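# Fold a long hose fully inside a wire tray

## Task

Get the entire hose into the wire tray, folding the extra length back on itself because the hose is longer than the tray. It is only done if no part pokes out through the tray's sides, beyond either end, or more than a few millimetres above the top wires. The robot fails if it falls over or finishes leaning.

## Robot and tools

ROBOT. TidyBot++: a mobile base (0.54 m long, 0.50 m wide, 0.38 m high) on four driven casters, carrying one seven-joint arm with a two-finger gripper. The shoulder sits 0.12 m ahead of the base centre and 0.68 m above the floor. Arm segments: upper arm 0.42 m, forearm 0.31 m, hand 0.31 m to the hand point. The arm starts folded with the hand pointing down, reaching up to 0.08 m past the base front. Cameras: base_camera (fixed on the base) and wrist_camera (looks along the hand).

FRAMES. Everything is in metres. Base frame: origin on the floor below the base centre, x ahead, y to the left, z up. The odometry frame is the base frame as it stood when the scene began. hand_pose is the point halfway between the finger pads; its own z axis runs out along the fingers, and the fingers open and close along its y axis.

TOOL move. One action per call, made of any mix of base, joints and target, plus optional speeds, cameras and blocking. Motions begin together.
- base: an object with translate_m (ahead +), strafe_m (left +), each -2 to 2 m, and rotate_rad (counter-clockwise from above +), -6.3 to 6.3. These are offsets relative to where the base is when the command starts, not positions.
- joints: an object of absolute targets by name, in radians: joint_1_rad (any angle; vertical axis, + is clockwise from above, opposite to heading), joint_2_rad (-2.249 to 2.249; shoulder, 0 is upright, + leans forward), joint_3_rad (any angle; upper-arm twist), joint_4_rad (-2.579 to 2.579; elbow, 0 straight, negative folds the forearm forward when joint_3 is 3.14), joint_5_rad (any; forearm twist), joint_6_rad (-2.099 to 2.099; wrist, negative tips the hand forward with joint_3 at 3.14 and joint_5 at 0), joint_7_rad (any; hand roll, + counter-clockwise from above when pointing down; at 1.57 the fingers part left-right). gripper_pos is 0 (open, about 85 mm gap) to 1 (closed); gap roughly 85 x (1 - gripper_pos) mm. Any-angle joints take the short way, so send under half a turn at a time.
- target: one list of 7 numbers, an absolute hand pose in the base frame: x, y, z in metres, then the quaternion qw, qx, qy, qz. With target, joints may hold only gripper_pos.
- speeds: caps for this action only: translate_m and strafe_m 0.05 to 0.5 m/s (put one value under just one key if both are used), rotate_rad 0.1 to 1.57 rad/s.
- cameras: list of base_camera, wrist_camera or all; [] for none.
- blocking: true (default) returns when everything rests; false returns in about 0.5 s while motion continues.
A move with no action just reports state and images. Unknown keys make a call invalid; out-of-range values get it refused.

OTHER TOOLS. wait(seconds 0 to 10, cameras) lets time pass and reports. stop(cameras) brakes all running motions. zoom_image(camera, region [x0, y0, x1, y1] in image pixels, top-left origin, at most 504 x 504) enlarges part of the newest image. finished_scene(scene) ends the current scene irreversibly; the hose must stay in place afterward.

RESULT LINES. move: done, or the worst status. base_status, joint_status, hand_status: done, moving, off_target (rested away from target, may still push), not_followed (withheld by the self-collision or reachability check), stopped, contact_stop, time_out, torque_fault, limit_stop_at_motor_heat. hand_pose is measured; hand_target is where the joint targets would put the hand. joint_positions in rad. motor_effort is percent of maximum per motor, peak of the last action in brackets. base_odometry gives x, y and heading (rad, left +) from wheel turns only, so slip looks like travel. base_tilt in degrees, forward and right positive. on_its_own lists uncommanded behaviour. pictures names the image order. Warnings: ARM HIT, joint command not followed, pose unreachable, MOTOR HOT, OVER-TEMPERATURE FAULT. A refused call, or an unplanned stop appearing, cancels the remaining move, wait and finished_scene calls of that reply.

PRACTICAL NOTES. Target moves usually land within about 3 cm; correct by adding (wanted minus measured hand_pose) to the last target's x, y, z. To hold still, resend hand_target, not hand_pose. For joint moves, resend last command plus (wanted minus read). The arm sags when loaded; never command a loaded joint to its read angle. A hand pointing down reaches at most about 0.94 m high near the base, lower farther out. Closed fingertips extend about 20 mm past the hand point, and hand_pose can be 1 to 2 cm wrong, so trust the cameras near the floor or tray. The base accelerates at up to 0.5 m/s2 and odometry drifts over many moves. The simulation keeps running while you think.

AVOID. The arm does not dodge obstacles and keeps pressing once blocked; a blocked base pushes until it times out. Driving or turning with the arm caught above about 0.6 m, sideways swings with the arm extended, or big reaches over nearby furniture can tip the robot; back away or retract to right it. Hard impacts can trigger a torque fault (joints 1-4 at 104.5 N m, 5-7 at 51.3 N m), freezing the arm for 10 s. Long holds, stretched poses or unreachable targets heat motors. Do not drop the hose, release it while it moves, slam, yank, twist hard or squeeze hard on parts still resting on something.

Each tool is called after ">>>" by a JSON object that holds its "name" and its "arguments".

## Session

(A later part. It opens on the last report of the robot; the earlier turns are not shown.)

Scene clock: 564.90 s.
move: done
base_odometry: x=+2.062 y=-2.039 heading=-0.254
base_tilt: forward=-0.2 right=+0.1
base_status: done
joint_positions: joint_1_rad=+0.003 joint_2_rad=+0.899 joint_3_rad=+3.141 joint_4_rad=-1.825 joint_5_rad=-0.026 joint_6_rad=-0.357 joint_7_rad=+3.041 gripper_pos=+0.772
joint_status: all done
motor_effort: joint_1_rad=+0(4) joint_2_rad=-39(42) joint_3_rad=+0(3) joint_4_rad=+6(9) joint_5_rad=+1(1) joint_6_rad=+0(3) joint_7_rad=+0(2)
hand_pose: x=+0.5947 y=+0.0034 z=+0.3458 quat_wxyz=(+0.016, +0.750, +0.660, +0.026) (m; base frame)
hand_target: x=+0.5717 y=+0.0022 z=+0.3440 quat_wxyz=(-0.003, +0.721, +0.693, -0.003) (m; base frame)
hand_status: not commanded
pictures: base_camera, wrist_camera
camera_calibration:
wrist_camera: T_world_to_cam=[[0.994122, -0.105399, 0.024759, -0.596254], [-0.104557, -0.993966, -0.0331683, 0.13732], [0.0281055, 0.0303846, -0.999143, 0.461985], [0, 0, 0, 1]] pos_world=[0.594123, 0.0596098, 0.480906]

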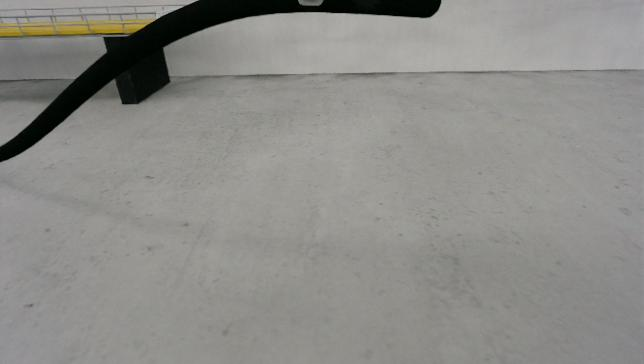

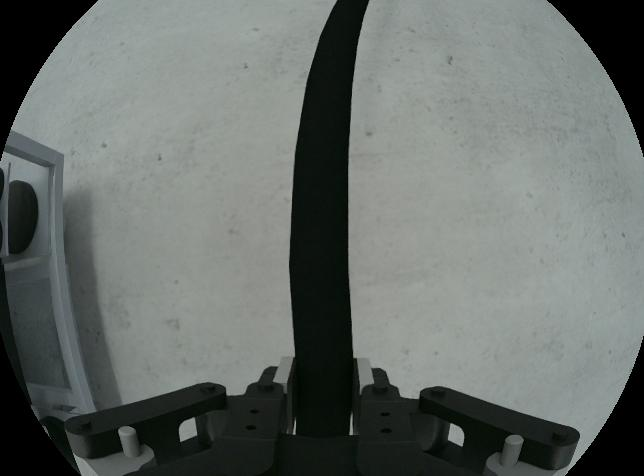

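>>> {"name": "move", "arguments": {"base": {"translate_m":0.4,"strafe_m":0.03}, "speeds": {"translate_m":0.3}, "joints": {"joint_7_rad":3.2}}}

>>> {"name": "move", "arguments": {"joints": {"joint_2_rad":1.66,"joint_4_rad":-1.13,"joint_6_rad":-0.27}}}

Scene clock: 578.33 s.
move: done
base_odometry: x=+2.457 y=-2.111 heading=-0.255
base_tilt: forward=-0.2 right=+0.2
base_status: done
joint_positions: joint_1_rad=+0.003 joint_2_rad=+0.896 joint_3_rad=+3.142 joint_4_rad=-1.825 joint_5_rad=-0.026 joint_6_rad=-0.357 joint_7_rad=+3.159 gripper_pos=+0.772
joint_status: all done
motor_effort: joint_1_rad=-2(3) joint_2_rad=-39(40) joint_3_rad=-3(3) joint_4_rad=+7(8) joint_5_rad=-1(2) joint_6_rad=+1(1) joint_7_rad=-1(2)
hand_pose: x=+0.5954 y=+0.0028 z=+0.3469 quat_wxyz=(+0.019, +0.710, +0.703, +0.026) (m; base frame)
hand_target: x=+0.5717 y=+0.0022 z=+0.3440 quat_wxyz=(-0.003, +0.686, +0.728, -0.002) (m; base frame)
hand_status: not commanded
pictures: base_camera, wrist_camera
camera_calibration:
wrist_camera: T_world_to_cam=[[0.999527, 0.0118215, 0.0284066, -0.601835], [0.012539, -0.999603, -0.0252129, 0.0643959], [0.0280972, 0.0255572, -0.999278, 0.463191], [0, 0, 0, 1]] pos_world=[0.587728, 0.0596472, 0.481576]

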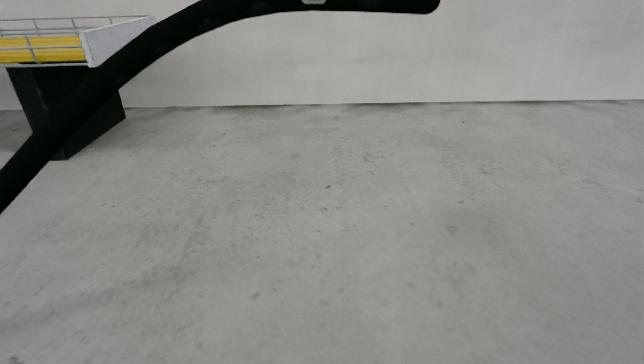

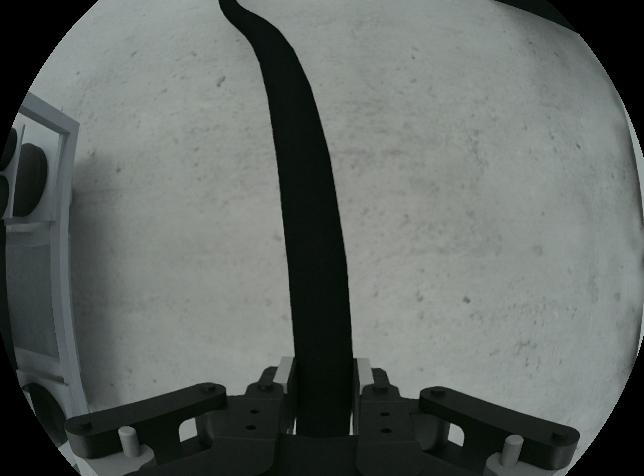

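Scene clock: 580.37 s.
move: done
base_odometry: x=+2.457 y=-2.111 heading=-0.255
base_tilt: forward=-0.1 right=+0.2
base_status: not commanded
joint_positions: joint_1_rad=+0.003 joint_2_rad=+1.640 joint_3_rad=+3.142 joint_4_rad=-1.154 joint_5_rad=-0.026 joint_6_rad=-0.350 joint_7_rad=+3.159 gripper_pos=+0.772
joint_status: all done
motor_effort: joint_1_rad=-2(3) joint_2_rad=-46(49) joint_3_rad=-2(4) joint_4_rad=+6(7) joint_5_rad=-1(1) joint_6_rad=+0(1) joint_7_rad=+0(1)
hand_pose: x=+0.6453 y=+0.0026 z=+0.0460 quat_wxyz=(-0.004, +0.711, +0.703, +0.002) (m; base frame)
hand_target: x=+0.6717 y=+0.0023 z=+0.0390 quat_wxyz=(+0.029, +0.686, +0.727, +0.029) (m; base frame)
hand_status: not commanded
pictures: base_camera, wrist_camera
camera_calibration:
wrist_camera: T_world_to_cam=[[0.999265, 0.0118115, -0.0364744, -0.640012], [0.0108681, -0.999604, -0.0259575, 0.0570889], [-0.0367666, 0.025542, -0.998997, 0.202911], [0, 0, 0, 1]] pos_world=[0.646382, 0.059443, 0.180846]

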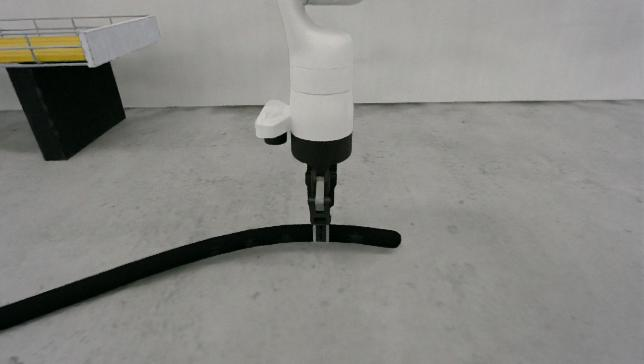

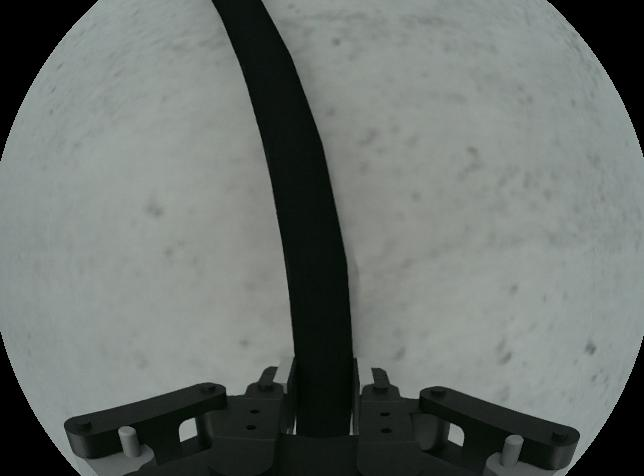

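>>> {"name": "move", "arguments": {"joints": {"gripper_pos":0.1}, "cameras": []}}

>>> {"name": "move", "arguments": {"joints": {"joint_2_rad":1.2,"joint_4_rad":-1.6,"joint_6_rad":-0.3}, "cameras": []}}

>>> {"name": "move", "arguments": {"joints": {"joint_1_rad":-0.7,"joint_2_rad":0.2,"joint_4_rad":-1.2,"joint_6_rad":-1.0,"joint_7_rad":1.57}}}

Scene clock: 588.60 s.
move: done
base_odometry: x=+2.457 y=-2.111 heading=-0.255
base_tilt: forward=-0.1 right=+0.2
base_status: not commanded
joint_positions: joint_1_rad=+0.003 joint_2_rad=+1.640 joint_3_rad=+3.142 joint_4_rad=-1.150 joint_5_rad=-0.026 joint_6_rad=-0.348 joint_7_rad=+3.159 gripper_pos=+0.100
joint_status: all done
motor_effort: joint_1_rad=-1(1) joint_2_rad=-45(46) joint_3_rad=-1(2) joint_4_rad=+5(6) joint_5_rad=-1(1) joint_6_rad=+0(0) joint_7_rad=-1(1)
hand_pose: x=+0.6484 y=+0.0026 z=+0.0465 quat_wxyz=(-0.002, +0.711, +0.703, +0.005) (m; base frame)
hand_target: x=+0.6717 y=+0.0023 z=+0.0390 quat_wxyz=(+0.029, +0.686, +0.727, +0.029) (m; base frame)
hand_status: not commanded
pictures: none
No camera images: "cameras" was empty.

Scene clock: 590.27 s.
move: done
base_odometry: x=+2.457 y=-2.111 heading=-0.255
base_tilt: forward=-0.1 right=+0.2
base_status: not commanded
joint_positions: joint_1_rad=+0.003 joint_2_rad=+1.185 joint_3_rad=+3.142 joint_4_rad=-1.581 joint_5_rad=-0.026 joint_6_rad=-0.348 joint_7_rad=+3.159 gripper_pos=+0.100
joint_status: all done
motor_effort: joint_1_rad=-1(1) joint_2_rad=-42(48) joint_3_rad=+0(1) joint_4_rad=+5(6) joint_5_rad=+0(1) joint_6_rad=+0(1) joint_7_rad=-1(1)
hand_pose: x=+0.6328 y=+0.0026 z=+0.2364 quat_wxyz=(+0.006, +0.711, +0.703, +0.013) (m; base frame)
hand_target: x=+0.6294 y=+0.0023 z=+0.2271 quat_wxyz=(+0.015, +0.686, +0.727, +0.015) (m; base frame)
hand_status: not commanded
pictures: none
No camera images: "cameras" was empty.

Scene clock: 593.00 s.
move: done
base_odometry: x=+2.457 y=-2.111 heading=-0.255
base_tilt: forward=-0.2 right=+0.2
base_status: not commanded
joint_positions: joint_1_rad=-0.688 joint_2_rad=+0.185 joint_3_rad=+3.142 joint_4_rad=-1.214 joint_5_rad=-0.026 joint_6_rad=-0.916 joint_7_rad=+1.624 gripper_pos=+0.100
joint_status: all done
motor_effort: joint_1_rad=-1(3) joint_2_rad=-28(47) joint_3_rad=+0(2) joint_4_rad=+19(20) joint_5_rad=+0(1) joint_6_rad=+7(7) joint_7_rad=+0(2)
hand_pose: x=+0.5897 y=+0.3973 z=+0.9385 quat_wxyz=(-0.137, +0.855, +0.329, +0.378) (m; base frame)
hand_target: x=+0.5792 y=+0.3906 z=+0.9181 quat_wxyz=(-0.125, +0.875, +0.320, +0.340) (m; base frame)
hand_status: not commanded
pictures: base_camera, wrist_camera
camera_calibration:
wrist_camera: T_world_to_cam=[[0.695608, -0.718397, 0.00591138, -0.127236], [-0.474769, -0.465853, -0.74671, 1.22616], [0.539188, 0.516611, -0.665124, 0.234295], [0, 0, 0, 1]] pos_world=[0.544319, 0.358764, 1.07217]

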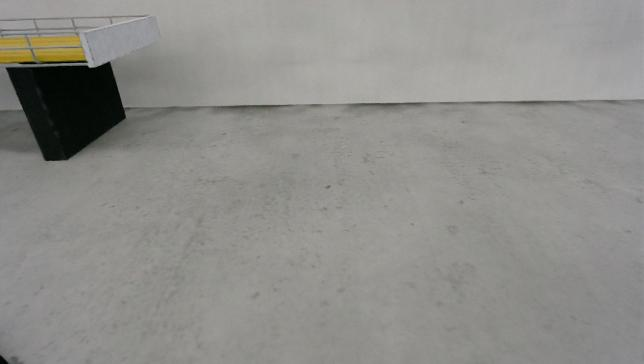

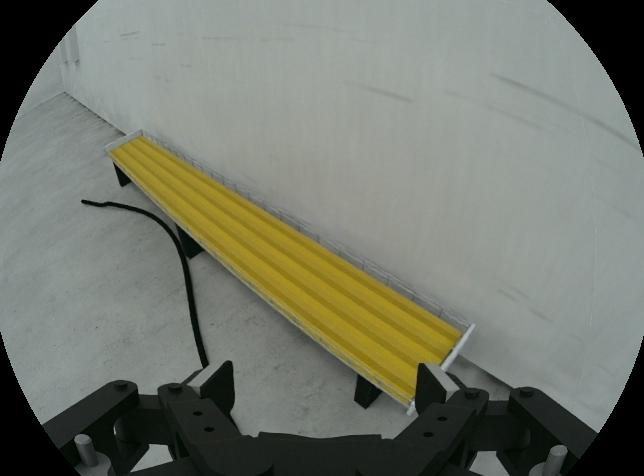

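>>> {"name": "move", "arguments": {"base": {"strafe_m":-0.4}, "joints": {"joint_1_rad":-1.2}}}

Scene clock: 600.23 s.
move: time_out
base_odometry: x=+2.440 y=-2.176 heading=-0.228
base_tilt: forward=-0.1 right=+0.1
base_status: strafe_m time_out (by the wheels' count: -0.068 of -0.400)
joint_positions: joint_1_rad=-1.193 joint_2_rad=+0.185 joint_3_rad=+3.140 joint_4_rad=-1.210 joint_5_rad=-0.026 joint_6_rad=-0.924 joint_7_rad=+1.622 gripper_pos=+0.100
joint_status: all done
motor_effort: joint_1_rad=-1(7) joint_2_rad=-28(45) joint_3_rad=+0(4) joint_4_rad=+18(21) joint_5_rad=+0(2) joint_6_rad=+6(8) joint_7_rad=-1(1)
hand_pose: x=+0.3374 y=+0.5750 z=+0.9385 quat_wxyz=(-0.227, +0.746, +0.532, +0.329) (m; base frame)
hand_target: x=+0.3357 y=+0.5634 z=+0.9181 quat_wxyz=(-0.205, +0.769, +0.527, +0.299) (m; base frame)
hand_status: not commanded
pictures: base_camera, wrist_camera
camera_calibration:
wrist_camera: T_world_to_cam=[[0.956483, -0.291766, 0.00354095, -0.155135], [-0.192526, -0.640175, -0.743713, 1.19134], [0.219257, 0.710667, -0.66849, 0.278035], [0, 0, 0, 1]] pos_world=[0.316787, 0.519812, 1.07243]

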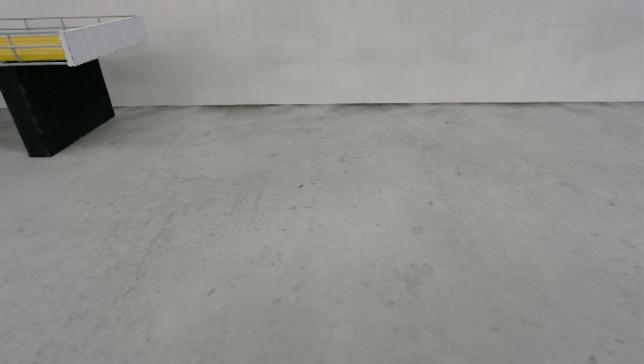

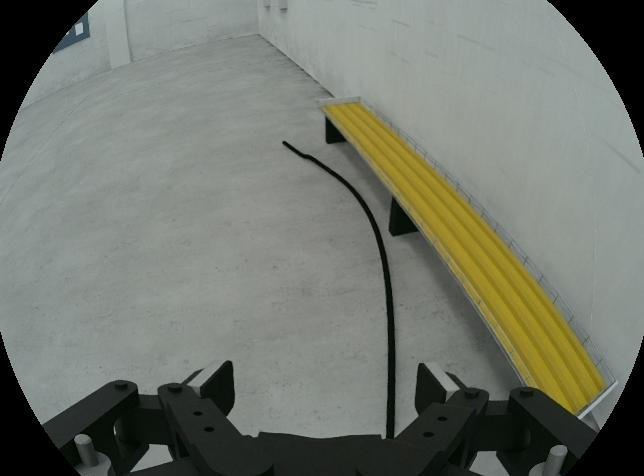

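>>> {"name": "move", "arguments": {"joints": {"joint_1_rad":-0.3,"joint_2_rad":-0.2,"joint_4_rad":-1.9,"joint_6_rad":-1.3}}}

>>> {"name": "move", "arguments": {"joints": {"joint_1_rad":1.0}, "cameras": ["wrist_camera"]}}

Scene clock: 609.60 s.
move: done
base_odometry: x=+2.440 y=-2.176 heading=-0.228
base_tilt: forward=-0.1 right=+0.1
base_status: not commanded
joint_positions: joint_1_rad=-0.313 joint_2_rad=-0.196 joint_3_rad=+3.141 joint_4_rad=-1.880 joint_5_rad=-0.026 joint_6_rad=-1.216 joint_7_rad=+1.622 gripper_pos=+0.100
joint_status: all done
motor_effort: joint_1_rad=+0(3) joint_2_rad=-11(30) joint_3_rad=+1(2) joint_4_rad=+16(20) joint_5_rad=-1(2) joint_6_rad=+2(7) joint_7_rad=+0(1)
hand_pose: x=+0.4061 y=+0.1026 z=+0.7566 quat_wxyz=(-0.028, +0.977, +0.177, +0.117) (m; base frame)
hand_target: x=+0.3784 y=+0.0821 z=+0.7455 quat_wxyz=(-0.010, +0.986, +0.149, +0.070) (m; base frame)
hand_status: not commanded
pictures: base_camera, wrist_camera
camera_calibration:
wrist_camera: T_world_to_cam=[[0.379547, -0.924205, -0.0422942, -0.0241504], [-0.898277, -0.357186, -0.255961, 0.655379], [0.221453, 0.135141, -0.965762, 0.760195], [0, 0, 0, 1]] pos_world=[0.429531, 0.109039, 0.900897]

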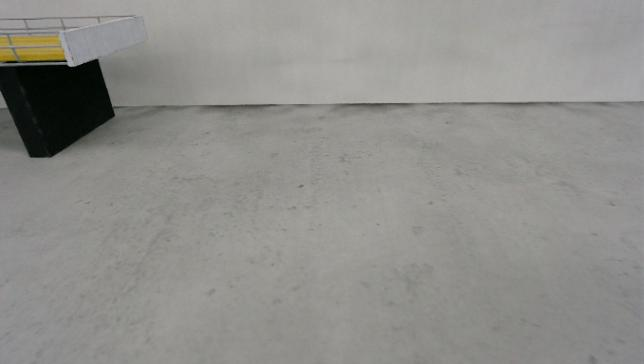

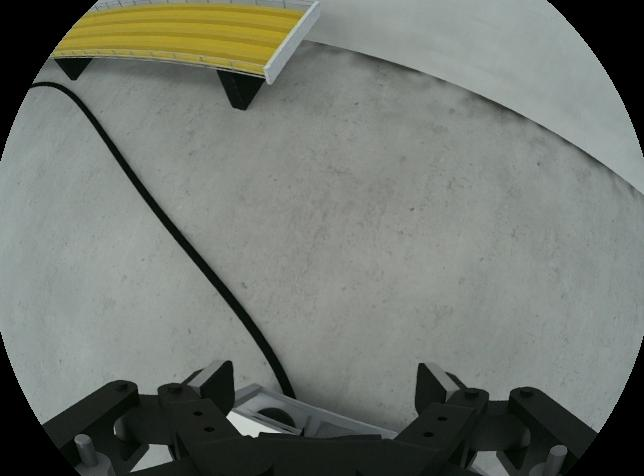

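Scene clock: 612.17 s.
move: done
base_odometry: x=+2.440 y=-2.176 heading=-0.228
base_tilt: forward=-0.1 right=+0.2
base_status: not commanded
joint_positions: joint_1_rad=+0.987 joint_2_rad=-0.196 joint_3_rad=+3.141 joint_4_rad=-1.880 joint_5_rad=-0.026 joint_6_rad=-1.219 joint_7_rad=+1.622 gripper_pos=+0.100
joint_status: all done
motor_effort: joint_1_rad=-1(2) joint_2_rad=-11(12) joint_3_rad=+1(2) joint_4_rad=+17(17) joint_5_rad=+0(1) joint_6_rad=+2(2) joint_7_rad=+0(1)
hand_pose: x=+0.2941 y=-0.2484 z=+0.7564 quat_wxyz=(+0.048, +0.885, -0.450, +0.109) (m; base frame)
hand_target: x=+0.2675 y=-0.2279 z=+0.7455 quat_wxyz=(+0.034, +0.876, -0.478, +0.062) (m; base frame)
hand_status: not commanded
pictures: wrist_camera
camera_calibration:
wrist_camera: T_world_to_cam=[[-0.789045, -0.612862, -0.0425218, 0.115164], [-0.584885, 0.770593, -0.253172, 0.615299], [0.187927, -0.174894, -0.966486, 0.765588], [0, 0, 0, 1]] pos_world=[0.306874, -0.269668, 0.900604]

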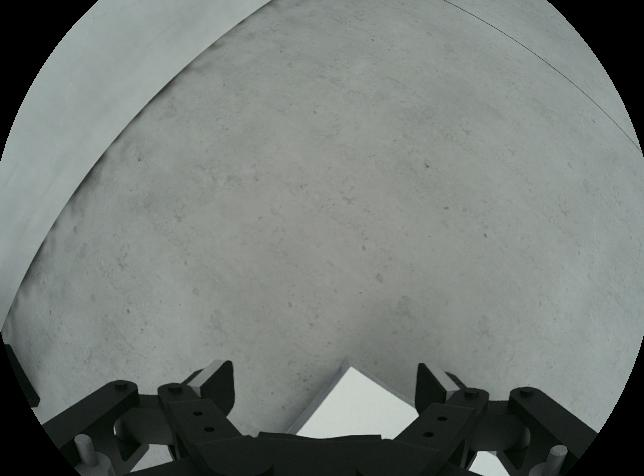

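>>> {"name": "move", "arguments": {"joints": {"joint_1_rad":-1.5}, "cameras": ["wrist_camera"]}}

>>> {"name": "move", "arguments": {"joints": {"joint_1_rad":-2.6}, "cameras": ["wrist_camera"]}}

Scene clock: 628.03 s.
move: done
base_odometry: x=+2.440 y=-2.176 heading=-0.228
base_tilt: forward=-0.2 right=+0.1
base_status: not commanded
joint_positions: joint_1_rad=-1.487 joint_2_rad=-0.196 joint_3_rad=+3.141 joint_4_rad=-1.881 joint_5_rad=-0.026 joint_6_rad=-1.220 joint_7_rad=+1.622 gripper_pos=+0.100
joint_status: all done
motor_effort: joint_1_rad=+0(2) joint_2_rad=-11(12) joint_3_rad=+1(2) joint_4_rad=+17(18) joint_5_rad=-1(1) joint_6_rad=+2(2) joint_7_rad=+0(1)
hand_pose: x=+0.1353 y=+0.3033 z=+0.7563 quat_wxyz=(-0.087, +0.716, +0.688, +0.081) (m; base frame)
hand_target: x=+0.1365 y=+0.2715 z=+0.7455 quat_wxyz=(-0.048, +0.730, +0.680, +0.052) (m; base frame)
hand_status: not commanded
pictures: wrist_camera
camera_calibration:
wrist_camera: T_world_to_cam=[[0.999064, -0.00761906, -0.0425912, -0.0975314], [-0.018142, -0.967428, -0.252497, 0.547179], [-0.0392801, 0.253033, -0.96666, 0.792956], [0, 0, 0, 1]] pos_world=[0.138514, 0.327969, 0.900526]

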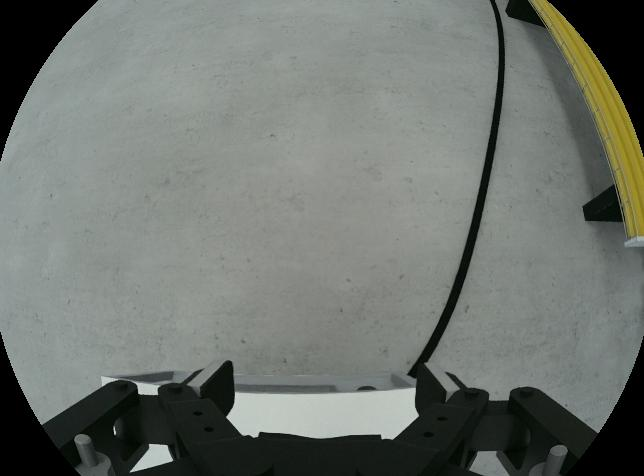

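Scene clock: 630.40 s.
move: done
base_odometry: x=+2.440 y=-2.176 heading=-0.228
base_tilt: forward=-0.2 right=+0.1
base_status: not commanded
joint_positions: joint_1_rad=-2.587 joint_2_rad=-0.196 joint_3_rad=+3.141 joint_4_rad=-1.881 joint_5_rad=-0.026 joint_6_rad=-1.220 joint_7_rad=+1.622 gripper_pos=+0.100
joint_status: all done
motor_effort: joint_1_rad=+0(2) joint_2_rad=-11(12) joint_3_rad=+1(1) joint_4_rad=+17(17) joint_5_rad=-1(1) joint_6_rad=+2(2) joint_7_rad=-1(1)
hand_pose: x=-0.1439 y=+0.1521 z=+0.7563 quat_wxyz=(-0.117, +0.250, +0.961, +0.023) (m; base frame)
hand_target: x=-0.1150 y=+0.1387 z=+0.7455 quat_wxyz=(-0.068, +0.266, +0.961, +0.019) (m; base frame)
hand_status: not commanded
pictures: wrist_camera
camera_calibration:
wrist_camera: T_world_to_cam=[[0.45986, 0.886969, -0.042596, -0.0333608], [0.854016, -0.454898, -0.252438, 0.443334], [-0.243282, 0.0797086, -0.966675, 0.817262], [0, 0, 0, 1]] pos_world=[-0.164448, 0.166119, 0.90052]

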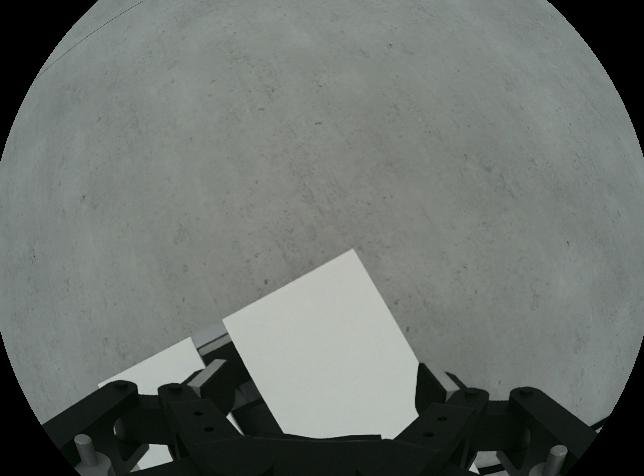

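>>> {"name": "move", "arguments": {"joints": {"joint_1_rad":-0.94,"joint_7_rad":1.67}, "cameras": []}}

>>> {"name": "move", "arguments": {"joints": {"joint_2_rad":1.475,"joint_4_rad":-1.337,"joint_6_rad":-0.28}}}

Scene clock: 644.67 s.
move: done
base_odometry: x=+2.440 y=-2.176 heading=-0.228
base_tilt: forward=-0.1 right=+0.2
base_status: not commanded
joint_positions: joint_1_rad=-0.953 joint_2_rad=-0.196 joint_3_rad=+3.141 joint_4_rad=-1.881 joint_5_rad=-0.026 joint_6_rad=-1.220 joint_7_rad=+1.622 gripper_pos=+0.100
joint_status: all done
motor_effort: joint_1_rad=+0(2) joint_2_rad=-12(12) joint_3_rad=+1(2) joint_4_rad=+17(17) joint_5_rad=+0(1) joint_6_rad=+2(2) joint_7_rad=-1(2)
hand_pose: x=+0.2873 y=+0.2528 z=+0.7563 quat_wxyz=(-0.063, +0.872, +0.476, +0.101) (m; base frame)
hand_target: x=+0.2780 y=+0.2207 z=+0.7455 quat_wxyz=(-0.029, +0.865, +0.496, +0.065) (m; base frame)
hand_status: not commanded
pictures: none
No camera images: "cameras" was empty.

Scene clock: 647.87 s.
move: done
base_odometry: x=+2.440 y=-2.176 heading=-0.228
base_tilt: forward=-0.1 right=+0.1
base_status: not commanded
joint_positions: joint_1_rad=-0.953 joint_2_rad=+1.451 joint_3_rad=+3.141 joint_4_rad=-1.357 joint_5_rad=-0.026 joint_6_rad=-0.361 joint_7_rad=+1.622 gripper_pos=+0.100
joint_status: all done
motor_effort: joint_1_rad=-1(1) joint_2_rad=-44(47) joint_3_rad=-1(1) joint_4_rad=+4(17) joint_5_rad=-1(1) joint_6_rad=+0(3) joint_7_rad=-1(2)
hand_pose: x=+0.4119 y=+0.4201 z=+0.1237 quat_wxyz=(+0.002, +0.882, +0.470, -0.015) (m; base frame)
hand_target: x=+0.4333 y=+0.4342 z=+0.1137 quat_wxyz=(-0.011, +0.868, +0.496, +0.022) (m; base frame)
hand_status: not commanded
pictures: base_camera, wrist_camera
camera_calibration:
wrist_camera: T_world_to_cam=[[0.840778, -0.539439, -0.0458057, -0.110899], [-0.539587, -0.841869, 0.0101227, 0.635024], [-0.044023, 0.0162052, -0.998899, 0.268233], [0, 0, 0, 1]] pos_world=[0.447701, 0.470436, 0.25643]

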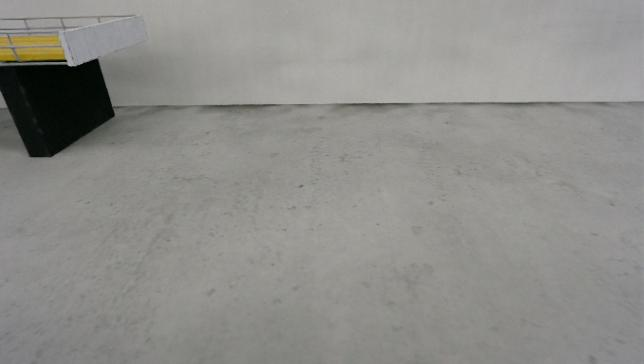

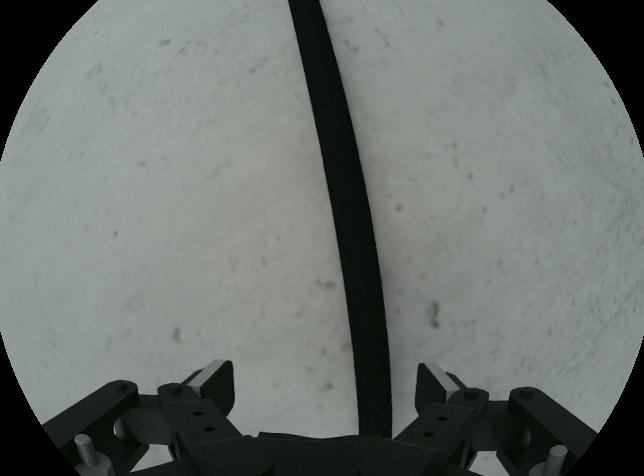

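>>> {"name": "move", "arguments": {"joints": {"joint_1_rad":-0.872,"joint_7_rad":1.84}, "cameras": []}}

>>> {"name": "move", "arguments": {"joints": {"joint_2_rad":1.69,"joint_4_rad":-1.11,"joint_6_rad":-0.27}, "cameras": ["wrist_camera"]}}

>>> {"name": "move", "arguments": {"joints": {"gripper_pos":0.93}, "cameras": ["wrist_camera"]}}

Scene clock: 656.90 s.
move: done
base_odometry: x=+2.440 y=-2.176 heading=-0.228
base_tilt: forward=-0.2 right=+0.2
base_status: not commanded
joint_positions: joint_1_rad=-0.872 joint_2_rad=+1.451 joint_3_rad=+3.143 joint_4_rad=-1.356 joint_5_rad=-0.026 joint_6_rad=-0.360 joint_7_rad=+1.790 gripper_pos=+0.100
joint_status: all done
motor_effort: joint_1_rad=-1(4) joint_2_rad=-44(45) joint_3_rad=-1(3) joint_4_rad=+5(5) joint_5_rad=+0(1) joint_6_rad=+0(1) joint_7_rad=-1(1)
hand_pose: x=+0.4460 y=+0.3949 z=+0.1237 quat_wxyz=(+0.000, +0.861, +0.508, -0.014) (m; base frame)
hand_target: x=+0.4620 y=+0.4119 z=+0.1137 quat_wxyz=(-0.008, +0.841, +0.540, +0.023) (m; base frame)
hand_status: not commanded
pictures: none
No camera images: "cameras" was empty.

Scene clock: 658.50 s.
move: done
base_odometry: x=+2.440 y=-2.176 heading=-0.228
base_tilt: forward=-0.2 right=+0.1
base_status: not commanded
joint_positions: joint_1_rad=-0.872 joint_2_rad=+1.671 joint_3_rad=+3.143 joint_4_rad=-1.128 joint_5_rad=-0.026 joint_6_rad=-0.348 joint_7_rad=+1.790 gripper_pos=+0.100
joint_status: all done
motor_effort: joint_1_rad=-1(1) joint_2_rad=-44(47) joint_3_rad=-1(1) joint_4_rad=+5(6) joint_5_rad=+0(1) joint_6_rad=+0(1) joint_7_rad=+0(1)
hand_pose: x=+0.4523 y=+0.4022 z=+0.0322 quat_wxyz=(-0.003, +0.861, +0.508, -0.004) (m; base frame)
hand_target: x=+0.4681 y=+0.4190 z=+0.0251 quat_wxyz=(-0.011, +0.841, +0.540, +0.034) (m; base frame)
hand_status: not commanded
pictures: wrist_camera
camera_calibration:
wrist_camera: T_world_to_cam=[[0.884807, -0.463906, -0.0436876, -0.209034], [-0.46482, -0.885307, -0.0132127, 0.627046], [-0.0325475, 0.0319976, -0.998958, 0.167299], [0, 0, 0, 1]] pos_world=[0.481863, 0.452802, 0.166277]

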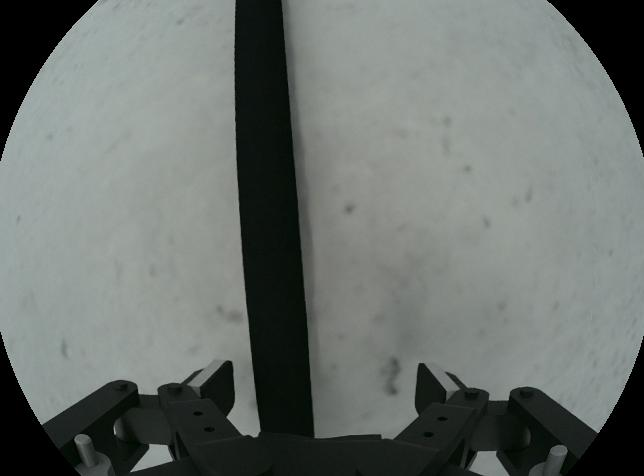

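Scene clock: 659.50 s.
move: off_target
base_odometry: x=+2.440 y=-2.176 heading=-0.228
base_tilt: forward=-0.2 right=+0.2
base_status: not commanded
joint_positions: joint_1_rad=-0.872 joint_2_rad=+1.670 joint_3_rad=+3.141 joint_4_rad=-1.129 joint_5_rad=-0.026 joint_6_rad=-0.348 joint_7_rad=+1.790 gripper_pos=+0.774
joint_status: gripper_pos off_target (ended at +0.774, target +0.930)
motor_effort: joint_1_rad=+0(1) joint_2_rad=-44(46) joint_3_rad=+0(1) joint_4_rad=+7(9) joint_5_rad=+0(1) joint_6_rad=+3(6) joint_7_rad=-1(1)
hand_pose: x=+0.4520 y=+0.4034 z=+0.0329 quat_wxyz=(-0.004, +0.861, +0.508, -0.004) (m; base frame)
hand_target: x=+0.4681 y=+0.4190 z=+0.0251 quat_wxyz=(-0.011, +0.841, +0.540, +0.034) (m; base frame)
hand_status: not commanded
pictures: wrist_camera
camera_calibration:
wrist_camera: T_world_to_cam=[[0.884738, -0.463911, -0.0450018, -0.208118], [-0.464918, -0.885232, -0.0147078, 0.628055], [-0.0330139, 0.0339347, -0.998879, 0.167403], [0, 0, 0, 1]] pos_world=[0.481651, 0.453745, 0.167087]

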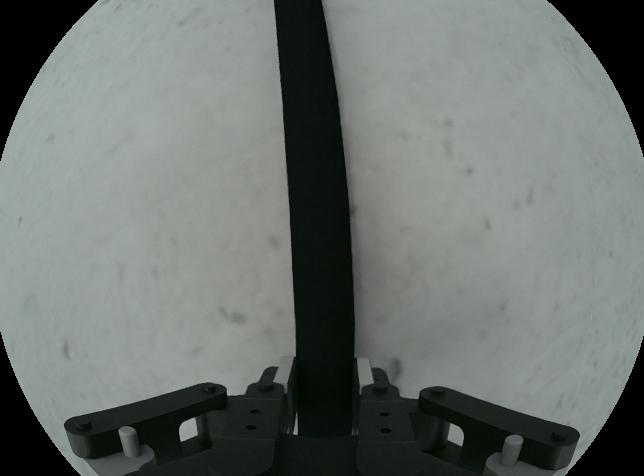

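>>> {"name": "move", "arguments": {"joints": {"joint_2_rad":1.45,"joint_4_rad":-1.29,"joint_6_rad":-0.40}, "cameras": []}}

>>> {"name": "move", "arguments": {"base": {"translate_m":-0.25}, "speeds": {"translate_m":0.1}}}

Scene clock: 666.37 s.
move: off_target
base_odometry: x=+2.440 y=-2.176 heading=-0.227
base_tilt: forward=-0.1 right=+0.2
base_status: not commanded
joint_positions: joint_1_rad=-0.872 joint_2_rad=+1.491 joint_3_rad=+3.141 joint_4_rad=-1.309 joint_5_rad=-0.026 joint_6_rad=-0.370 joint_7_rad=+1.790 gripper_pos=+0.774
joint_status: joint_2_rad off_target (ended at +1.491, target +1.450); the others done
motor_effort: joint_1_rad=+0(1) joint_2_rad=-55(56) joint_3_rad=+0(1) joint_4_rad=+12(12) joint_5_rad=+0(1) joint_6_rad=+5(6) joint_7_rad=+0(1)
hand_pose: x=+0.4474 y=+0.3982 z=+0.1080 quat_wxyz=(+0.000, +0.861, +0.508, -0.015) (m; base frame)
hand_target: x=+0.4653 y=+0.4157 z=+0.1319 quat_wxyz=(-0.001, +0.842, +0.540, +0.001) (m; base frame)
hand_status: not commanded
pictures: none
No camera images: "cameras" was empty.

Scene clock: 669.40 s.
move: done
base_odometry: x=+2.196 y=-2.120 heading=-0.228
base_tilt: forward=-0.2 right=+0.2
base_status: done
joint_positions: joint_1_rad=-0.871 joint_2_rad=+1.443 joint_3_rad=+3.142 joint_4_rad=-1.300 joint_5_rad=-0.026 joint_6_rad=-0.370 joint_7_rad=+1.790 gripper_pos=+0.774
joint_status: not commanded
on_its_own: joint_2_rad moved -0.048 to your old target +1.450
motor_effort: joint_1_rad=+0(3) joint_2_rad=-46(55) joint_3_rad=-1(3) joint_4_rad=+5(11) joint_5_rad=-1(1) joint_6_rad=+0(4) joint_7_rad=-1(1)
hand_pose: x=+0.4689 y=+0.4218 z=+0.1343 quat_wxyz=(-0.009, +0.861, +0.508, +0.012) (m; base frame)
hand_target: x=+0.4653 y=+0.4157 z=+0.1319 quat_wxyz=(-0.001, +0.842, +0.540, +0.001) (m; base frame)
hand_status: not commanded
pictures: base_camera, wrist_camera
camera_calibration:
wrist_camera: T_world_to_cam=[[0.885264, -0.463546, -0.0378419, -0.211319], [-0.464937, -0.884116, -0.0466166, 0.657544], [-0.0118477, 0.0588621, -0.998196, 0.248088], [0, 0, 0, 1]] pos_world=[0.495729, 0.468785, 0.270296]

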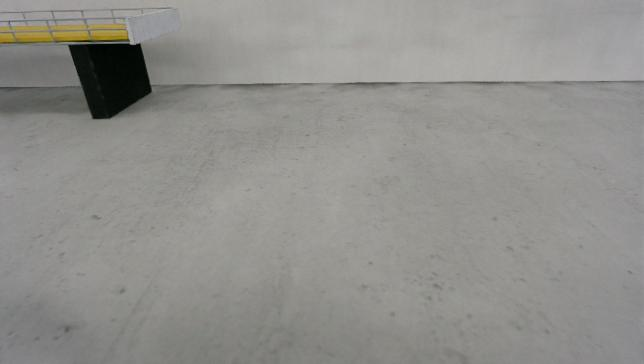

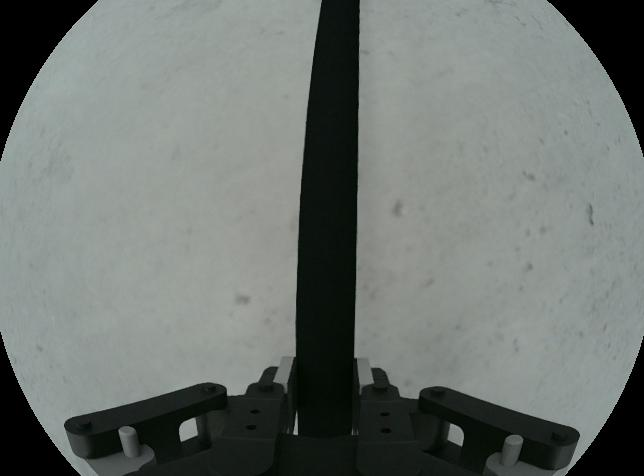

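>>> {"name": "move", "arguments": {"joints": {"joint_2_rad":0.75,"joint_4_rad":-1.85,"joint_6_rad":-0.54}}}

>>> {"name": "move", "arguments": {"base": {"strafe_m":-0.4}, "speeds": {"strafe_m":0.2}}}

Scene clock: 674.90 s.
move: done
base_odometry: x=+2.196 y=-2.120 heading=-0.227
base_tilt: forward=-0.2 right=+0.2
base_status: not commanded
joint_positions: joint_1_rad=-0.871 joint_2_rad=+0.763 joint_3_rad=+3.142 joint_4_rad=-1.834 joint_5_rad=-0.026 joint_6_rad=-0.451 joint_7_rad=+1.790 gripper_pos=+0.774
joint_status: all done
motor_effort: joint_1_rad=-1(2) joint_2_rad=-41(51) joint_3_rad=-1(2) joint_4_rad=+8(10) joint_5_rad=-1(1) joint_6_rad=-1(2) joint_7_rad=-1(1)
hand_pose: x=+0.4264 y=+0.3723 z=+0.4071 quat_wxyz=(-0.021, +0.860, +0.508, +0.042) (m; base frame)
hand_target: x=+0.4064 y=+0.3454 z=+0.4090 quat_wxyz=(-0.001, +0.841, +0.541, +0.001) (m; base frame)
hand_status: not commanded
pictures: base_camera, wrist_camera
camera_calibration:
wrist_camera: T_world_to_cam=[[0.88698, -0.461103, -0.0255083, -0.192963], [-0.460927, -0.880523, -0.11057, 0.629688], [0.0285237, 0.109831, -0.993541, 0.484694], [0, 0, 0, 1]] pos_world=[0.447569, 0.412244, 0.546266]

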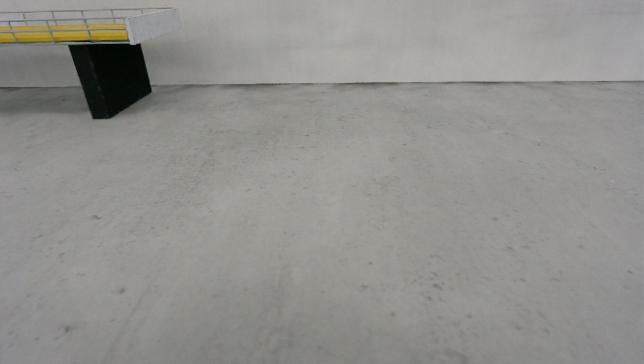

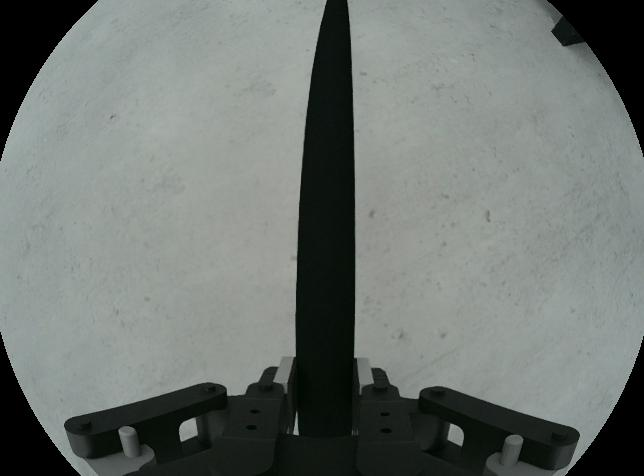

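Scene clock: 680.03 s.
move: time_out
base_odometry: x=+2.178 y=-2.199 heading=-0.204
base_tilt: forward=-0.2 right=+0.1
base_status: strafe_m time_out (by the wheels' count: -0.080 of -0.400)
joint_positions: joint_1_rad=-0.865 joint_2_rad=+0.746 joint_3_rad=+3.148 joint_4_rad=-1.846 joint_5_rad=-0.026 joint_6_rad=-0.466 joint_7_rad=+1.793 gripper_pos=+0.775
joint_status: not commanded
motor_effort: joint_1_rad=-2(9) joint_2_rad=-38(46) joint_3_rad=-1(6) joint_4_rad=+8(11) joint_5_rad=-1(2) joint_6_rad=-1(5) joint_7_rad=-1(1)
hand_pose: x=+0.4266 y=+0.3635 z=+0.4127 quat_wxyz=(-0.017, +0.862, +0.505, +0.039) (m; base frame)
hand_target: x=+0.4064 y=+0.3454 z=+0.4090 quat_wxyz=(-0.001, +0.841, +0.541, +0.001) (m; base frame)
hand_status: not commanded
pictures: base_camera, wrist_camera
camera_calibration:
wrist_camera: T_world_to_cam=[[0.883637, -0.467588, -0.0233834, -0.194221], [-0.467411, -0.878256, -0.100961, 0.620614], [0.0266715, 0.100143, -0.994616, 0.496024], [0, 0, 0, 1]] pos_world=[0.448474, 0.404569, 0.551469]

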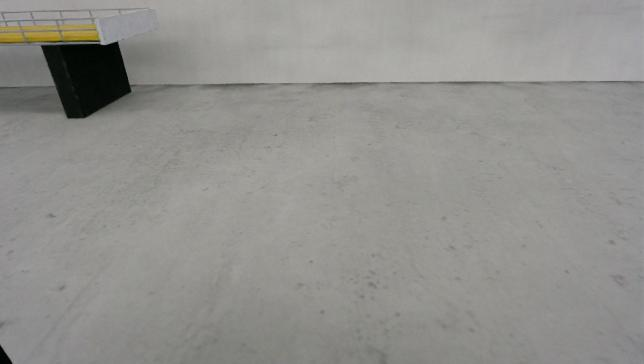

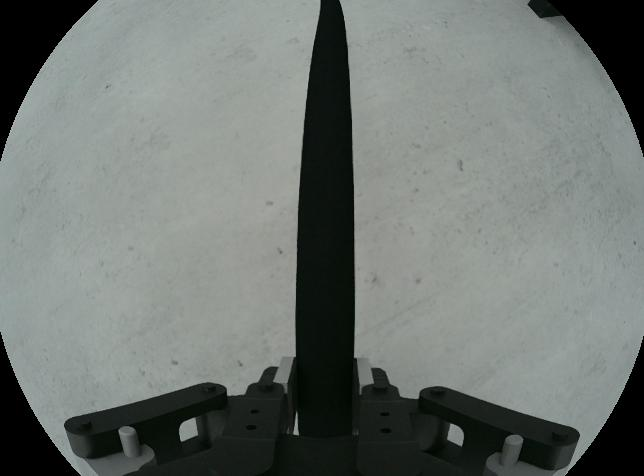

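>>> {"name": "move", "arguments": {"base": {"strafe_m":0.12}, "speeds": {"strafe_m":0.1}, "cameras": ["base_camera"]}}

>>> {"name": "move", "arguments": {"base": {"translate_m":-0.3}, "speeds": {"translate_m":0.1}}}

Scene clock: 686.90 s.
move: done
base_odometry: x=+2.202 y=-2.081 heading=-0.205
base_tilt: forward=-0.2 right=+0.1
base_status: done
joint_positions: joint_1_rad=-0.867 joint_2_rad=+0.746 joint_3_rad=+3.148 joint_4_rad=-1.846 joint_5_rad=-0.026 joint_6_rad=-0.466 joint_7_rad=+1.793 gripper_pos=+0.775
joint_status: not commanded
motor_effort: joint_1_rad=-1(4) joint_2_rad=-38(39) joint_3_rad=-1(2) joint_4_rad=+9(9) joint_5_rad=+0(1) joint_6_rad=+0(1) joint_7_rad=-1(1)
hand_pose: x=+0.4258 y=+0.3641 z=+0.4127 quat_wxyz=(-0.017, +0.861, +0.506, +0.039) (m; base frame)
hand_target: x=+0.4064 y=+0.3454 z=+0.4090 quat_wxyz=(-0.001, +0.841, +0.541, +0.001) (m; base frame)
hand_status: not commanded
pictures: base_camera

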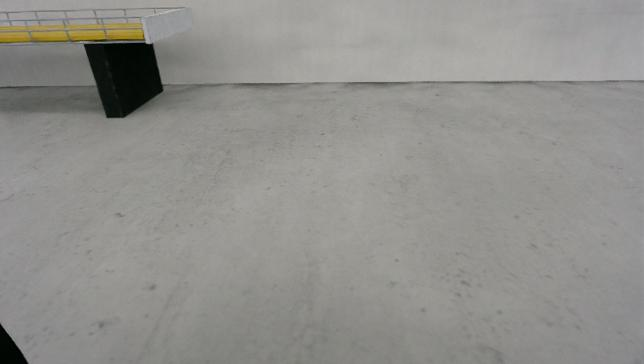

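Scene clock: 690.43 s.
move: done
base_odometry: x=+1.908 y=-2.019 heading=-0.205
base_tilt: forward=-0.1 right=+0.1
base_status: done
joint_positions: joint_1_rad=-0.868 joint_2_rad=+0.745 joint_3_rad=+3.148 joint_4_rad=-1.846 joint_5_rad=-0.026 joint_6_rad=-0.466 joint_7_rad=+1.793 gripper_pos=+0.775
joint_status: not commanded
motor_effort: joint_1_rad=-1(4) joint_2_rad=-37(40) joint_3_rad=-1(3) joint_4_rad=+6(8) joint_5_rad=-1(2) joint_6_rad=-2(2) joint_7_rad=-1(2)
hand_pose: x=+0.4257 y=+0.3645 z=+0.4132 quat_wxyz=(-0.017, +0.861, +0.506, +0.039) (m; base frame)
hand_target: x=+0.4064 y=+0.3454 z=+0.4090 quat_wxyz=(-0.001, +0.841, +0.541, +0.001) (m; base frame)
hand_status: not commanded
pictures: base_camera, wrist_camera
camera_calibration:
wrist_camera: T_world_to_cam=[[0.885052, -0.464915, -0.0231975, -0.194511], [-0.464716, -0.879598, -0.101723, 0.620806], [0.0268879, 0.10081, -0.994542, 0.496039], [0, 0, 0, 1]] pos_world=[0.447313, 0.405622, 0.55197]

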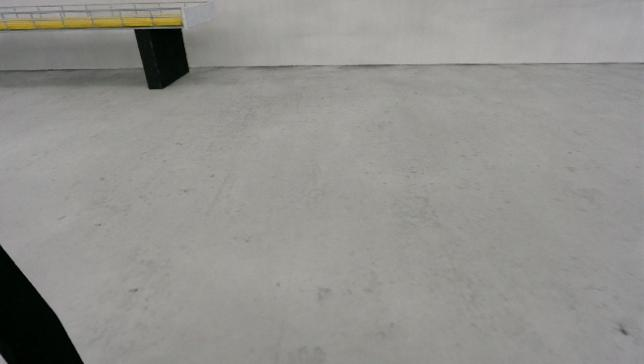

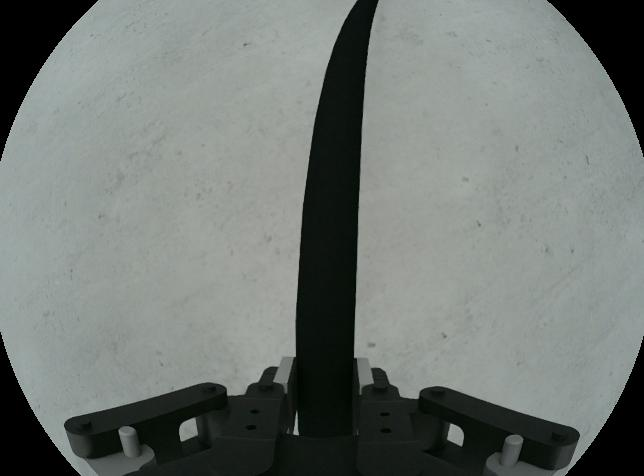

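>>> {"name": "move", "arguments": {"base": {"translate_m":-0.3}, "speeds": {"translate_m":0.15}, "joints": {"joint_1_rad":-0.3}}}

Scene clock: 695.90 s.
move: done
base_odometry: x=+1.615 y=-1.958 heading=-0.205
base_tilt: forward=-0.1 right=+0.2
base_status: done
joint_positions: joint_1_rad=-0.309 joint_2_rad=+0.743 joint_3_rad=+3.148 joint_4_rad=-1.845 joint_5_rad=-0.026 joint_6_rad=-0.466 joint_7_rad=+1.794 gripper_pos=+0.775
joint_status: all done
motor_effort: joint_1_rad=-1(3) joint_2_rad=-37(38) joint_3_rad=-1(3) joint_4_rad=+6(8) joint_5_rad=-2(2) joint_6_rad=-1(3) joint_7_rad=-1(2)
hand_pose: x=+0.5732 y=+0.1467 z=+0.4143 quat_wxyz=(-0.006, +0.967, +0.250, +0.044) (m; base frame)
hand_target: x=+0.5476 y=+0.1349 z=+0.4090 quat_wxyz=(-0.001, +0.960, +0.281, +0.001) (m; base frame)
hand_status: not commanded
pictures: base_camera, wrist_camera
camera_calibration:
wrist_camera: T_world_to_cam=[[0.505038, -0.862803, -0.0225095, -0.150432], [-0.859498, -0.500382, -0.104307, 0.669609], [0.0787332, 0.0720259, -0.99429, 0.489492], [0, 0, 0, 1]] pos_world=[0.612962, 0.170011, 0.553156]

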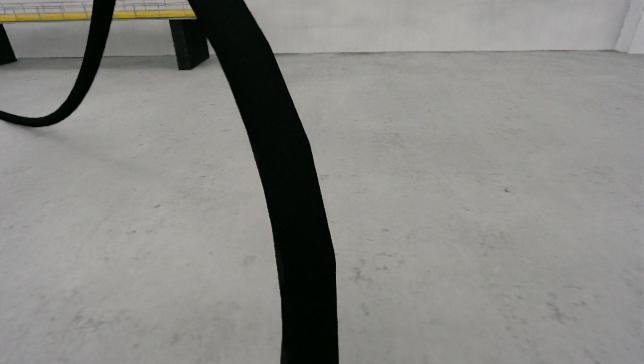

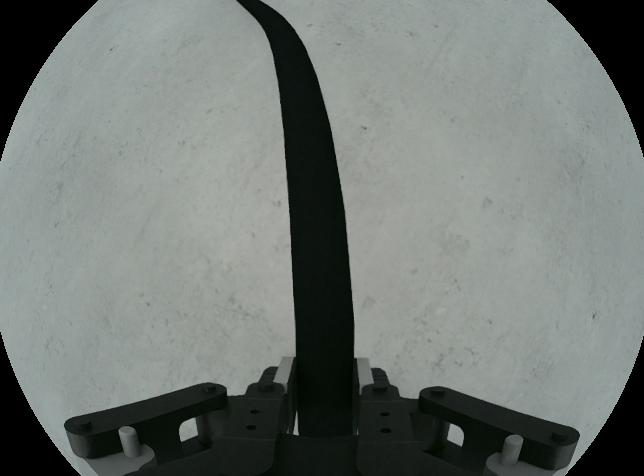

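>>> {"name": "move", "arguments": {"joints": {"joint_2_rad":0.5,"joint_4_rad":-1.5,"joint_6_rad":-1.05,"joint_1_rad":0.0}}}

Scene clock: 703.80 s.
move: done
base_odometry: x=+1.615 y=-1.958 heading=-0.205
base_tilt: forward=-0.2 right=+0.1
base_status: not commanded
joint_positions: joint_1_rad=-0.009 joint_2_rad=+0.501 joint_3_rad=+3.145 joint_4_rad=-1.527 joint_5_rad=-0.026 joint_6_rad=-0.971 joint_7_rad=+1.794 gripper_pos=+0.775
joint_status: all done
motor_effort: joint_1_rad=+0(3) joint_2_rad=-39(44) joint_3_rad=-1(1) joint_4_rad=+17(18) joint_5_rad=-1(2) joint_6_rad=+2(3) joint_7_rad=+0(2)
hand_pose: x=+0.6476 y=+0.0111 z=+0.6041 quat_wxyz=(-0.003, +0.992, +0.108, +0.072) (m; base frame)
hand_target: x=+0.6350 y=+0.0021 z=+0.6102 quat_wxyz=(+0.006, +0.990, +0.135, +0.045) (m; base frame)
hand_status: not commanded
pictures: base_camera, wrist_camera
camera_calibration:
wrist_camera: T_world_to_cam=[[0.239891, -0.970579, -0.0207075, -0.128939], [-0.959066, -0.233631, -0.160029, 0.780672], [0.150483, 0.0582496, -0.986895, 0.631378], [0, 0, 0, 1]] pos_world=[0.684635, 0.0204663, 0.745365]

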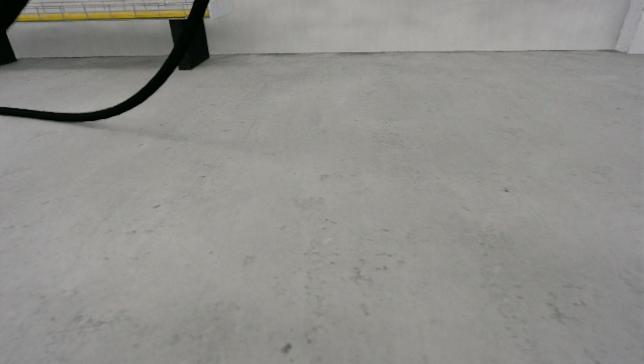

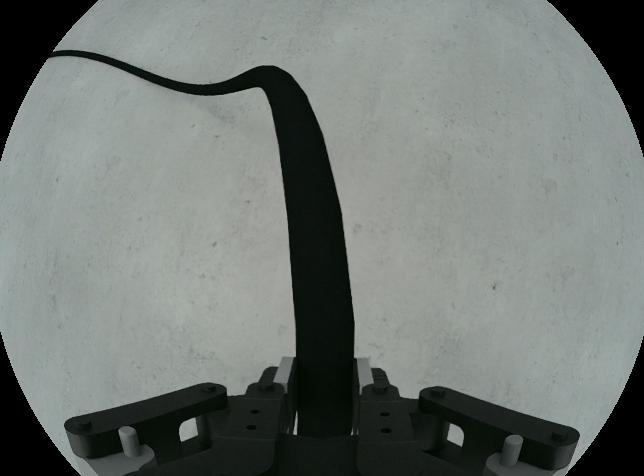

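>>> {"name": "move", "arguments": {"base": {"translate_m":0.5,"strafe_m":0.35,"rotate_rad":-0.085}, "speeds": {"translate_m":0.3}, "joints": {"joint_7_rad":3.2}}}

Scene clock: 737.23 s.
move: done
base_odometry: x=+2.175 y=-1.717 heading=-0.290
base_tilt: forward=-0.1 right=+0.1
base_status: done
joint_positions: joint_1_rad=+0.011 joint_2_rad=+0.493 joint_3_rad=+3.150 joint_4_rad=-1.509 joint_5_rad=-0.025 joint_6_rad=-0.979 joint_7_rad=+3.140 gripper_pos=+0.775
joint_status: all done
motor_effort: joint_1_rad=-2(5) joint_2_rad=-36(42) joint_3_rad=-1(4) joint_4_rad=+15(18) joint_5_rad=-1(3) joint_6_rad=+0(3) joint_7_rad=+0(1)
hand_pose: x=+0.6537 y=-0.0022 z=+0.6137 quat_wxyz=(+0.051, +0.716, +0.693, +0.063) (m; base frame)
hand_target: x=+0.6350 y=+0.0021 z=+0.6102 quat_wxyz=(+0.033, +0.685, +0.727, +0.032) (m; base frame)
hand_status: not commanded
pictures: base_camera, wrist_camera
camera_calibration:
wrist_camera: T_world_to_cam=[[0.992009, -0.0108559, 0.1257, -0.722461], [-0.00677621, -0.999438, -0.0328377, 0.0827161], [0.125986, 0.0317235, -0.991525, 0.65948], [0, 0, 0, 1]] pos_world=[0.634163, 0.0539056, 0.747421]

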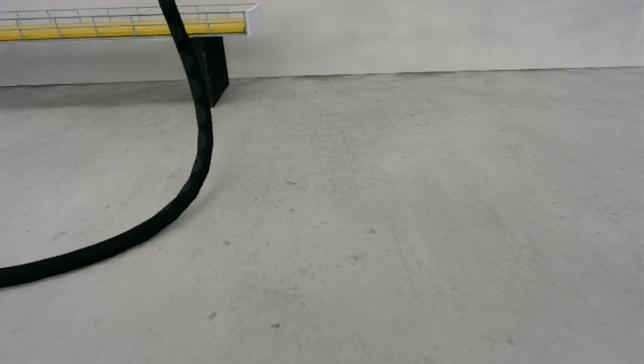

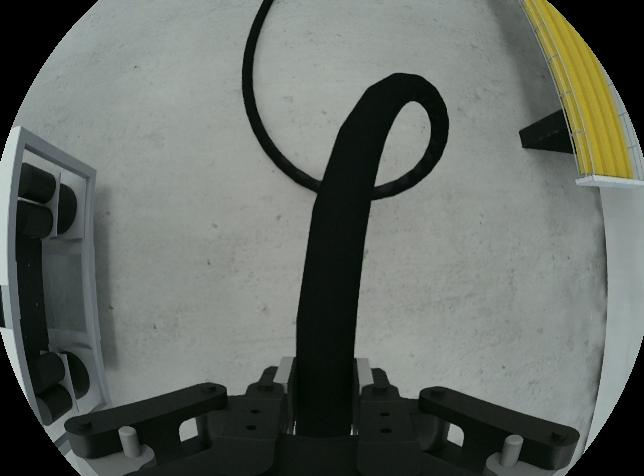

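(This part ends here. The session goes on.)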